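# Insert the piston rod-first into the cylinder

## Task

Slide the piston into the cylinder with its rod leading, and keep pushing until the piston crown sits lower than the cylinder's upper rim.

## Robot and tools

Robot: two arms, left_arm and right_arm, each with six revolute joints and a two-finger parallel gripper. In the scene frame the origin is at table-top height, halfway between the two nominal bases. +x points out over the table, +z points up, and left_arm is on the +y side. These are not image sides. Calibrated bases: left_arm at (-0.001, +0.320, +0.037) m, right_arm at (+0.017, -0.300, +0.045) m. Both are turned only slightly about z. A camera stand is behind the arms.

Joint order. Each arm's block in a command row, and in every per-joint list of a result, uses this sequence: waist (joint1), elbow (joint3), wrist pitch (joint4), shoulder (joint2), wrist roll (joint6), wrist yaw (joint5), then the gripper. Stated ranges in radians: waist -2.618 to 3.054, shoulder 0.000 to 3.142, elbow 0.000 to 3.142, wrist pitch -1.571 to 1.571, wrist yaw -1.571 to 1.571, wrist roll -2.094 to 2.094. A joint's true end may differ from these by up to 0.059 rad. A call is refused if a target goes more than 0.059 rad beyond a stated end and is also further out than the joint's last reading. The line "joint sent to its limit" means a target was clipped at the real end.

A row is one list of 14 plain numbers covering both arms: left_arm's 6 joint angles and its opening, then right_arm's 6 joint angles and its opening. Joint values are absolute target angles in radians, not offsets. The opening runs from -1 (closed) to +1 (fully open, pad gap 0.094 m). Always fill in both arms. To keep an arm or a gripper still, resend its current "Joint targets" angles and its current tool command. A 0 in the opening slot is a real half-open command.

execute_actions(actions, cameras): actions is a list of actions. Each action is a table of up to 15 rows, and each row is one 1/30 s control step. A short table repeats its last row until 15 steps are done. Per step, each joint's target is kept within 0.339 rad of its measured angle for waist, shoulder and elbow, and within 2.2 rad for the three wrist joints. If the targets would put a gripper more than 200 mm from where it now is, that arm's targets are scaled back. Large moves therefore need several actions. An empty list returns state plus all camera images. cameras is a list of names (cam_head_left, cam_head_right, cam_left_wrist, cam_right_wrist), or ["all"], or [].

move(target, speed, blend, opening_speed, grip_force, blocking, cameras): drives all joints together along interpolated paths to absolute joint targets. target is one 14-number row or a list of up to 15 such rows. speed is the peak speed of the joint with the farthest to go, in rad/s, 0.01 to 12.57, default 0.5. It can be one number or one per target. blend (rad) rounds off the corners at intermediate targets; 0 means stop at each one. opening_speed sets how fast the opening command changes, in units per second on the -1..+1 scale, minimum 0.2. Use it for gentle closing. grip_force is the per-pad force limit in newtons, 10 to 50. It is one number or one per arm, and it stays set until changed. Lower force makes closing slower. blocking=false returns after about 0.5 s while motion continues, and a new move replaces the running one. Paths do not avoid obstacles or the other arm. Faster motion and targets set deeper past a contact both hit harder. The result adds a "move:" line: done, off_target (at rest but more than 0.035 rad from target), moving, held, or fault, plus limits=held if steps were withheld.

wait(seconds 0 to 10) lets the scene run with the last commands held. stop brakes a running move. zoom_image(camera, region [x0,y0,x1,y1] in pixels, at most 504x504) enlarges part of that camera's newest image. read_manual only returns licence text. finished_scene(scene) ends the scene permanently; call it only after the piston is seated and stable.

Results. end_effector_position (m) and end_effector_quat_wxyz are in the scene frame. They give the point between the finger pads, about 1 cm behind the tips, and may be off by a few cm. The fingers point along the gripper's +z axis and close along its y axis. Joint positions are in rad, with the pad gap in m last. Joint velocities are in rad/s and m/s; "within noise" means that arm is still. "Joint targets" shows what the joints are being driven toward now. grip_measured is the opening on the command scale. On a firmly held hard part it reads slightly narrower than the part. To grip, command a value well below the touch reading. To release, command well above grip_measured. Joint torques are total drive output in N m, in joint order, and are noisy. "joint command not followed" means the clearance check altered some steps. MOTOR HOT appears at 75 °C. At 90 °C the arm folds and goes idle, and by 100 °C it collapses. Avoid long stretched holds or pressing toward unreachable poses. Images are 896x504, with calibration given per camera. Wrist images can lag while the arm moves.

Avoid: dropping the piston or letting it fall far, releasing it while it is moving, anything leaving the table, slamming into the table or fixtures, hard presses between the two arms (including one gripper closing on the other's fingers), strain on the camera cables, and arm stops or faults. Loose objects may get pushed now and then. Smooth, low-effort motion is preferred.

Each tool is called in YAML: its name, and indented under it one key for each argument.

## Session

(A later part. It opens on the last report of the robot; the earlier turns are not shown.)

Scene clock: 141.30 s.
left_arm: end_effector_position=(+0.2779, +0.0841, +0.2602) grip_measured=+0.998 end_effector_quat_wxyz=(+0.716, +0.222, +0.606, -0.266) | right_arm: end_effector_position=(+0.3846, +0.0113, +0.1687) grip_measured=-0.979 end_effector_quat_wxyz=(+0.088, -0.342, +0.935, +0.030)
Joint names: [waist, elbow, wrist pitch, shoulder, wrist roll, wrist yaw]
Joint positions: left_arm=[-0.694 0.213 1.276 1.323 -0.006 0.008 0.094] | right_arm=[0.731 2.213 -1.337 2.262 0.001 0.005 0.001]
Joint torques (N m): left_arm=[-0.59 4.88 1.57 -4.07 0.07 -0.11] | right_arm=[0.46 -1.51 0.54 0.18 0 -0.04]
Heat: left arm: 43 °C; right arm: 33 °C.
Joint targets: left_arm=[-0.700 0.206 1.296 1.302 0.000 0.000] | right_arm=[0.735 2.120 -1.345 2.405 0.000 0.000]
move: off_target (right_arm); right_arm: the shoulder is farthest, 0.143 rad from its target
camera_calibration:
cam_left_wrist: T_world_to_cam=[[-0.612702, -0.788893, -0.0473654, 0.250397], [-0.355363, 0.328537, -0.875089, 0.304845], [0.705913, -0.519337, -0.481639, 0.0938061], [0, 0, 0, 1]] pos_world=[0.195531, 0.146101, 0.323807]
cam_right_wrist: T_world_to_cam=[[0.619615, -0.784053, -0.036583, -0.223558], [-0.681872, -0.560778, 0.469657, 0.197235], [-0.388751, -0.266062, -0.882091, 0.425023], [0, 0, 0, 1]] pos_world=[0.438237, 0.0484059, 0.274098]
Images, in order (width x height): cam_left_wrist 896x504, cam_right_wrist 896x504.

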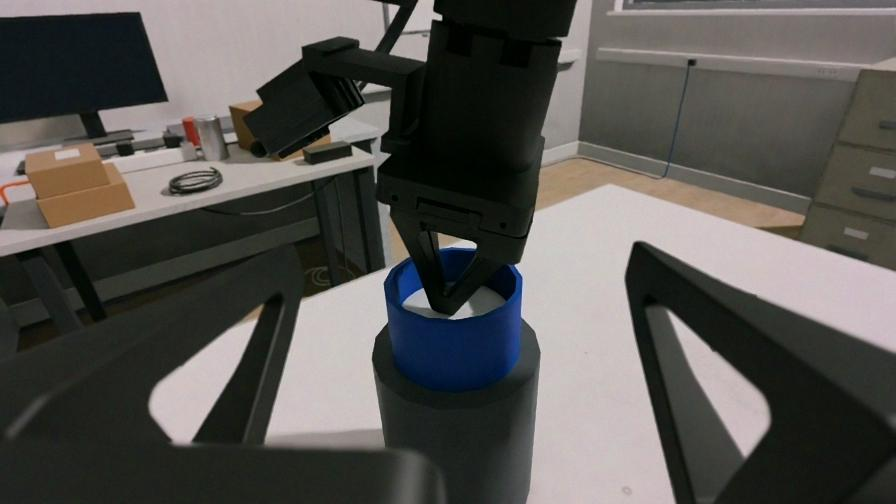

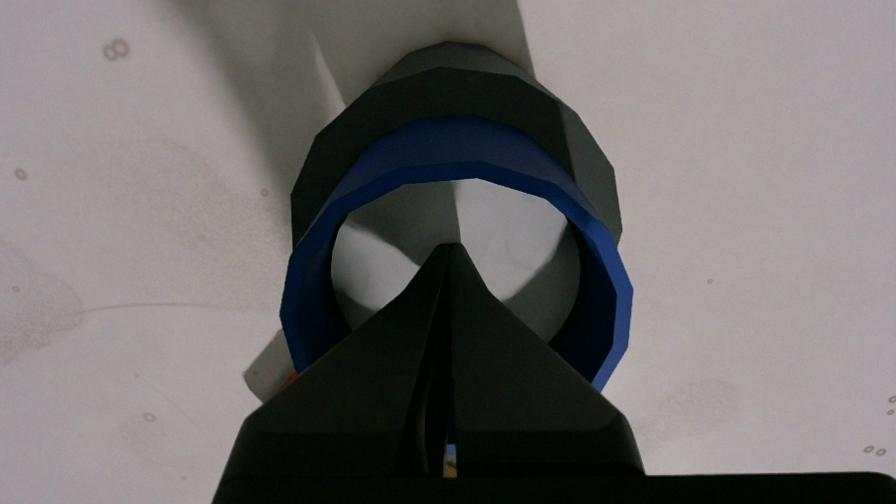

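move:
  target:
    - [-0.700,0.206,1.296,1.302,0,0,1.0,0.751,2.098,-1.340,2.415,0,0,-1.0]
    - [-0.700,0.206,1.296,1.302,0,0,1.0,0.719,2.080,-1.332,2.420,0,0,-1.0]
    - [-0.700,0.206,1.296,1.302,0,0,1.0,0.751,2.066,-1.325,2.424,0,0,-1.0]
    - [-0.700,0.206,1.296,1.302,0,0,1.0,0.719,2.060,-1.322,2.426,0,0,-1.0]
    - [-0.700,0.206,1.296,1.302,0,0,1.0,0.751,2.055,-1.320,2.428,0,0,-1.0]
    - [-0.700,0.206,1.296,1.302,0,0,1.0,0.735,2.050,-1.318,2.430,0,0,-1.0]
  speed: 0.08
  blend: [0.005, 0.005, 0.005, 0.005, 0.005, 0]
  cameras: ["cam_left_wrist", "cam_right_wrist"]

zoom_image:
  camera: "cam_left_wrist"
  region: [340, 180, 580, 420]

Scene clock: 144.60 s.
left_arm: end_effector_position=(+0.2779, +0.0841, +0.2602) grip_measured=+0.998 end_effector_quat_wxyz=(+0.716, +0.222, +0.606, -0.266) | right_arm: end_effector_position=(+0.3828, +0.0128, +0.1569) grip_measured=-0.979 end_effector_quat_wxyz=(+0.086, -0.345, +0.934, +0.027)
Joint names: [waist, elbow, wrist pitch, shoulder, wrist roll, wrist yaw]
Joint positions: left_arm=[-0.694 0.213 1.276 1.323 -0.006 0.008 0.094] | right_arm=[0.737 2.159 -1.293 2.257 0.001 0.01 0.001]
Joint torques (N m): left_arm=[-0.59 4.89 1.57 -4.07 0.07 -0.11] | right_arm=[-0.12 -2.74 0.33 2.95 0.02 -0.11]
Heat: left arm: 43 °C; right arm: 32 °C.
Joint targets: left_arm=[-0.700 0.206 1.296 1.302 0.000 0.000] | right_arm=[0.735 2.050 -1.318 2.430 0.000 0.000]
move: off_target (right_arm); right_arm: the shoulder is farthest, 0.173 rad from its target
camera_calibration:
cam_left_wrist: T_world_to_cam=[[-0.612702, -0.788893, -0.0473654, 0.250397], [-0.355363, 0.328537, -0.875089, 0.304845], [0.705913, -0.519337, -0.481639, 0.0938061], [0, 0, 0, 1]] pos_world=[0.195531, 0.146101, 0.323807]
cam_right_wrist: T_world_to_cam=[[0.624228, -0.780608, -0.0314866, -0.224203], [-0.677858, -0.561218, 0.474914, 0.200057], [-0.388392, -0.275111, -0.879469, 0.413957], [0, 0, 0, 1]] pos_world=[0.436341, 0.0511451, 0.261994]
Images, in order (width x height): cam_left_wrist 896x504, cam_right_wrist 896x504.

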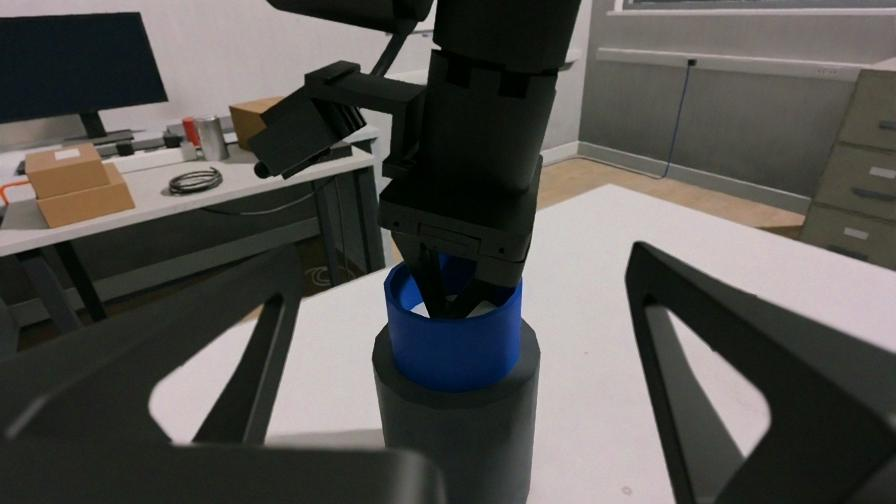

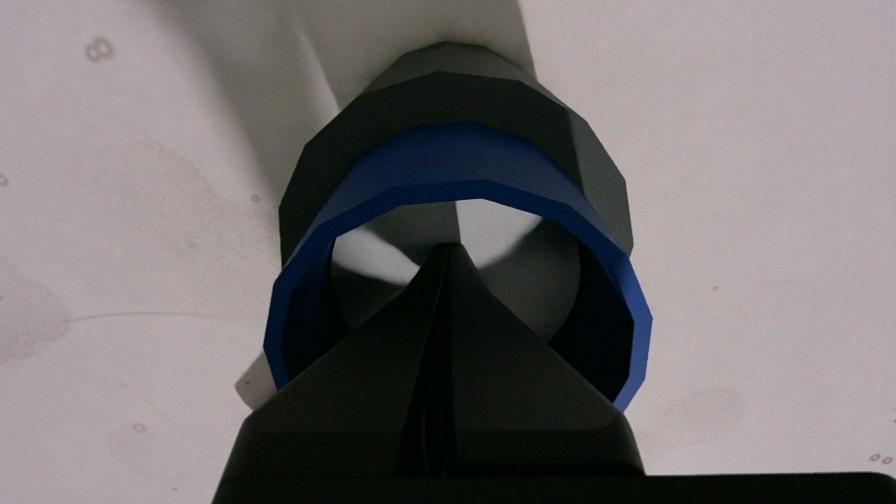

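Scaled by 2.100 from the camera's 896x504 image, which has a finer 1280x720 frame.

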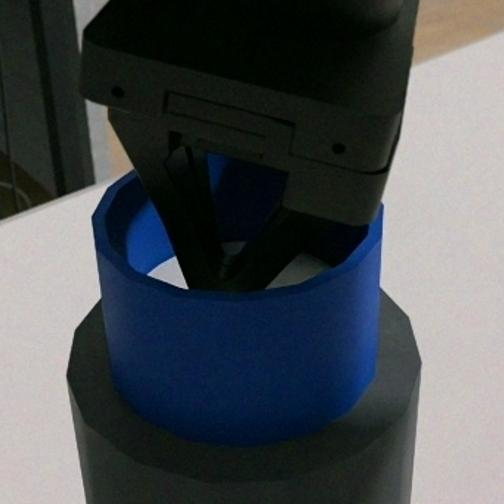

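move:
  target:
    - [-0.700,0.206,1.296,1.302,0,0,1.0,0.753,2.040,-1.316,2.434,0,0,-1.0]
    - [-0.700,0.206,1.296,1.302,0,0,1.0,0.717,2.032,-1.313,2.437,0,0,-1.0]
    - [-0.700,0.206,1.296,1.302,0,0,1.0,0.753,2.024,-1.310,2.440,0,0,-1.0]
    - [-0.700,0.206,1.296,1.302,0,0,1.0,0.717,2.016,-1.307,2.443,0,0,-1.0]
    - [-0.700,0.206,1.296,1.302,0,0,1.0,0.753,2.008,-1.304,2.446,0,0,-1.0]
    - [-0.700,0.206,1.296,1.302,0,0,1.0,0.735,2.004,-1.302,2.448,0,0,-1.0]
  speed: 0.09
  blend: [0.005, 0.005, 0.005, 0.005, 0.005, 0]
  cameras: ["cam_left_wrist"]

zoom_image:
  camera: "cam_left_wrist"
  region: [340, 180, 580, 420]

Scene clock: 147.97 s.
left_arm: end_effector_position=(+0.2779, +0.0841, +0.2602) grip_measured=+0.998 end_effector_quat_wxyz=(+0.716, +0.222, +0.606, -0.266) | right_arm: end_effector_position=(+0.3824, +0.0123, +0.1291) grip_measured=-0.982 end_effector_quat_wxyz=(+0.069, -0.347, +0.935, +0.018)
Joint names: [waist, elbow, wrist pitch, shoulder, wrist roll, wrist yaw]
Joint positions: left_arm=[-0.694 0.213 1.276 1.323 -0.006 0.008 0.094] | right_arm=[0.739 2.11 -1.249 2.291 0 0.013 0.001]
Joint torques (N m): left_arm=[-0.58 4.88 1.57 -4.07 0.06 -0.11] | right_arm=[-0.34 -2.41 -0.07 1.18 0.02 -0.13]
Heat: left arm: 43 °C; right arm: 32 °C.
Joint targets: left_arm=[-0.700 0.206 1.296 1.302 0.000 0.000] | right_arm=[0.735 2.004 -1.302 2.448 0.000 0.000]
move: off_target (right_arm); right_arm: the shoulder is farthest, 0.157 rad from its target
camera_calibration:
cam_left_wrist: T_world_to_cam=[[-0.612702, -0.788893, -0.0473654, 0.250397], [-0.355363, 0.328537, -0.875089, 0.304845], [0.705913, -0.519337, -0.481639, 0.0938061], [0, 0, 0, 1]] pos_world=[0.195531, 0.146101, 0.323807]
Images, in order (width x height): cam_left_wrist 896x504.

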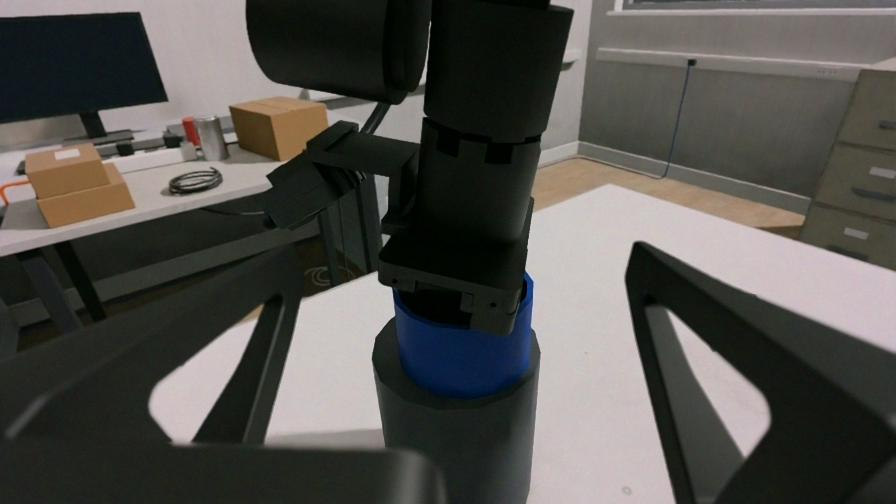

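Scaled by 2.100 from the camera's 896x504 image, which has a finer 1280x720 frame.

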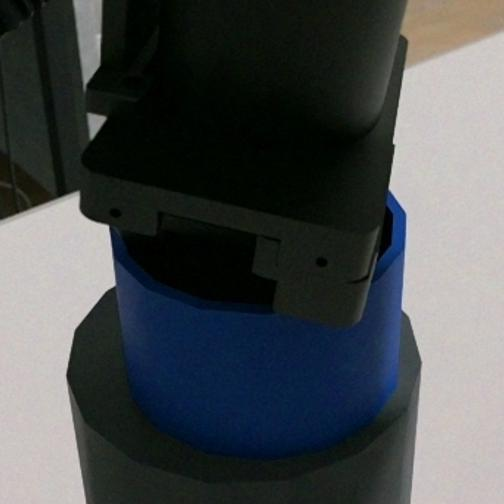

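move:
  target:
    - [-0.700,0.206,1.296,1.302,0,0,1.0,0.738,2.113,-1.262,2.286,0,0,-1.0]
    - [-0.700,0.206,1.296,1.302,0,0,1.0,0.738,2.200,-1.270,2.290,0,0,-1.0]
    - [-0.700,0.206,1.296,1.302,0,0,1.0,0.738,2.290,-1.345,2.300,0,0,-1.0]
    - [-0.700,0.206,1.296,1.302,0,0,1.0,0.738,2.400,-1.430,2.310,0,0,-1.0]
    - [-0.700,0.206,1.296,1.302,0,0,1.0,0.738,2.440,-1.450,2.275,0,0,-1.0]
  speed: [0.12, 0.12, 0.15, 0.15, 0.15]
  blend: [0.01, 0.02, 0.02, 0.02, 0]
  cameras: ["cam_left_wrist", "cam_right_wrist"]

zoom_image:
  camera: "cam_right_wrist"
  region: [300, 0, 620, 320]

zoom_image:
  camera: "cam_left_wrist"
  region: [340, 180, 580, 420]

Scene clock: 153.70 s.
left_arm: end_effector_position=(+0.2779, +0.0841, +0.2603) grip_measured=+0.998 end_effector_quat_wxyz=(+0.716, +0.222, +0.606, -0.266) | right_arm: end_effector_position=(+0.3894, +0.0195, +0.2104) grip_measured=-0.983 end_effector_quat_wxyz=(+0.119, -0.345, +0.930, +0.040)
Joint names: [waist, elbow, wrist pitch, shoulder, wrist roll, wrist yaw]
Joint positions: left_arm=[-0.694 0.213 1.276 1.323 -0.006 0.008 0.094] | right_arm=[0.739 2.412 -1.445 2.286 0 0.009 0.001]
Joint torques (N m): left_arm=[-0.59 4.88 1.56 -4.08 0.06 -0.11] | right_arm=[0.06 7.47 0.64 -13.52 0.01 -0.11]
Heat: left arm: 43 °C; right arm: 32 °C.
Joint targets: left_arm=[-0.700 0.206 1.296 1.302 0.000 0.000] | right_arm=[0.738 2.440 -1.450 2.275 0.000 0.000]
move: done
camera_calibration:
cam_left_wrist: T_world_to_cam=[[-0.612735, -0.788874, -0.0472731, 0.250314], [-0.355083, 0.328253, -0.875309, 0.304956], [0.706026, -0.519546, -0.481247, 0.0938062], [0, 0, 0, 1]] pos_world=[0.195431, 0.1461, 0.323908]
cam_right_wrist: T_world_to_cam=[[0.628033, -0.777411, -0.034745, -0.222267], [-0.70046, -0.584191, 0.409971, 0.205767], [-0.339014, -0.233138, -0.911437, 0.452054], [0, 0, 0, 1]] pos_world=[0.436974, 0.052805, 0.319937]
Images, in order (width x height): cam_left_wrist 896x504, cam_right_wrist 896x504.

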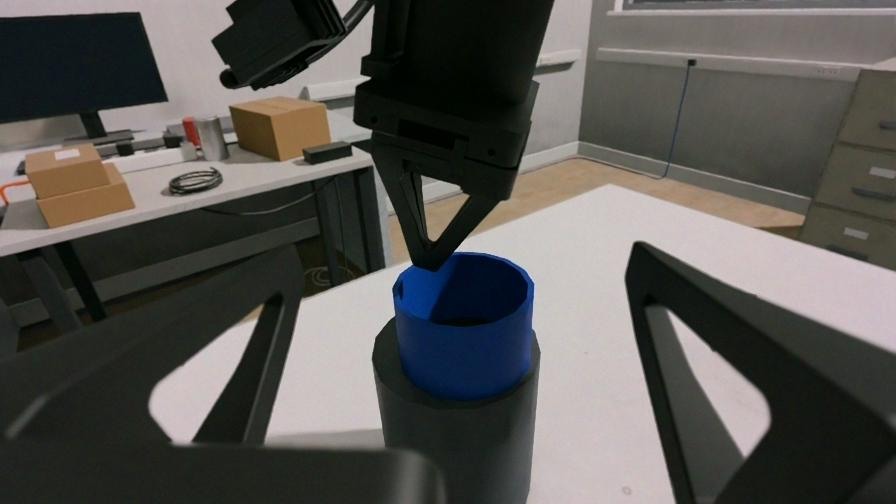

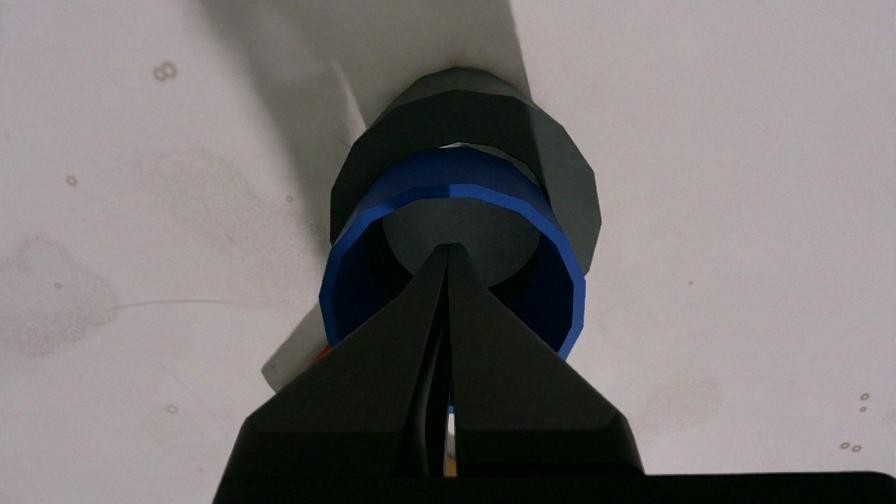

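Scaled by 1.575 from the camera's 896x504 image, which has a finer 1280x720 frame.

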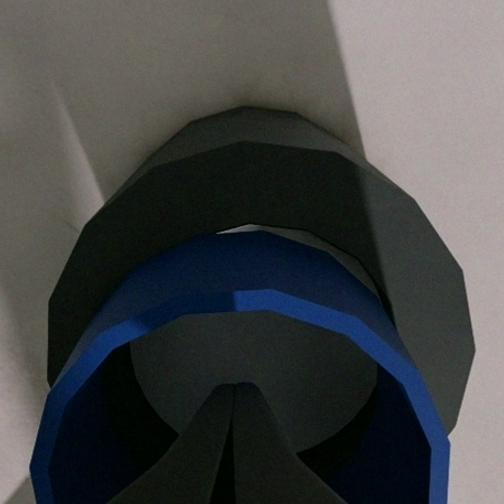

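Scaled by 2.100 from the camera's 896x504 image, which has a finer 1280x720 frame.

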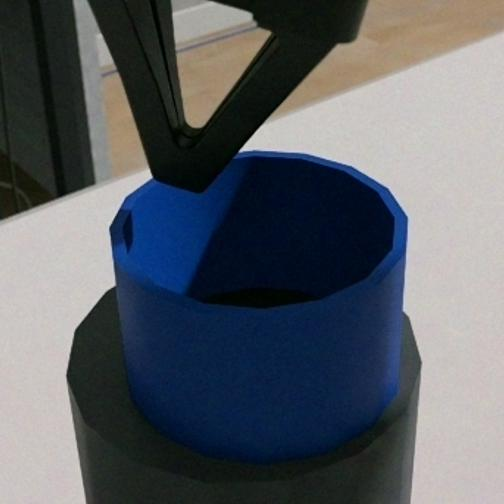

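finished_scene:
  scene: 2

The scene is finished: the task was done.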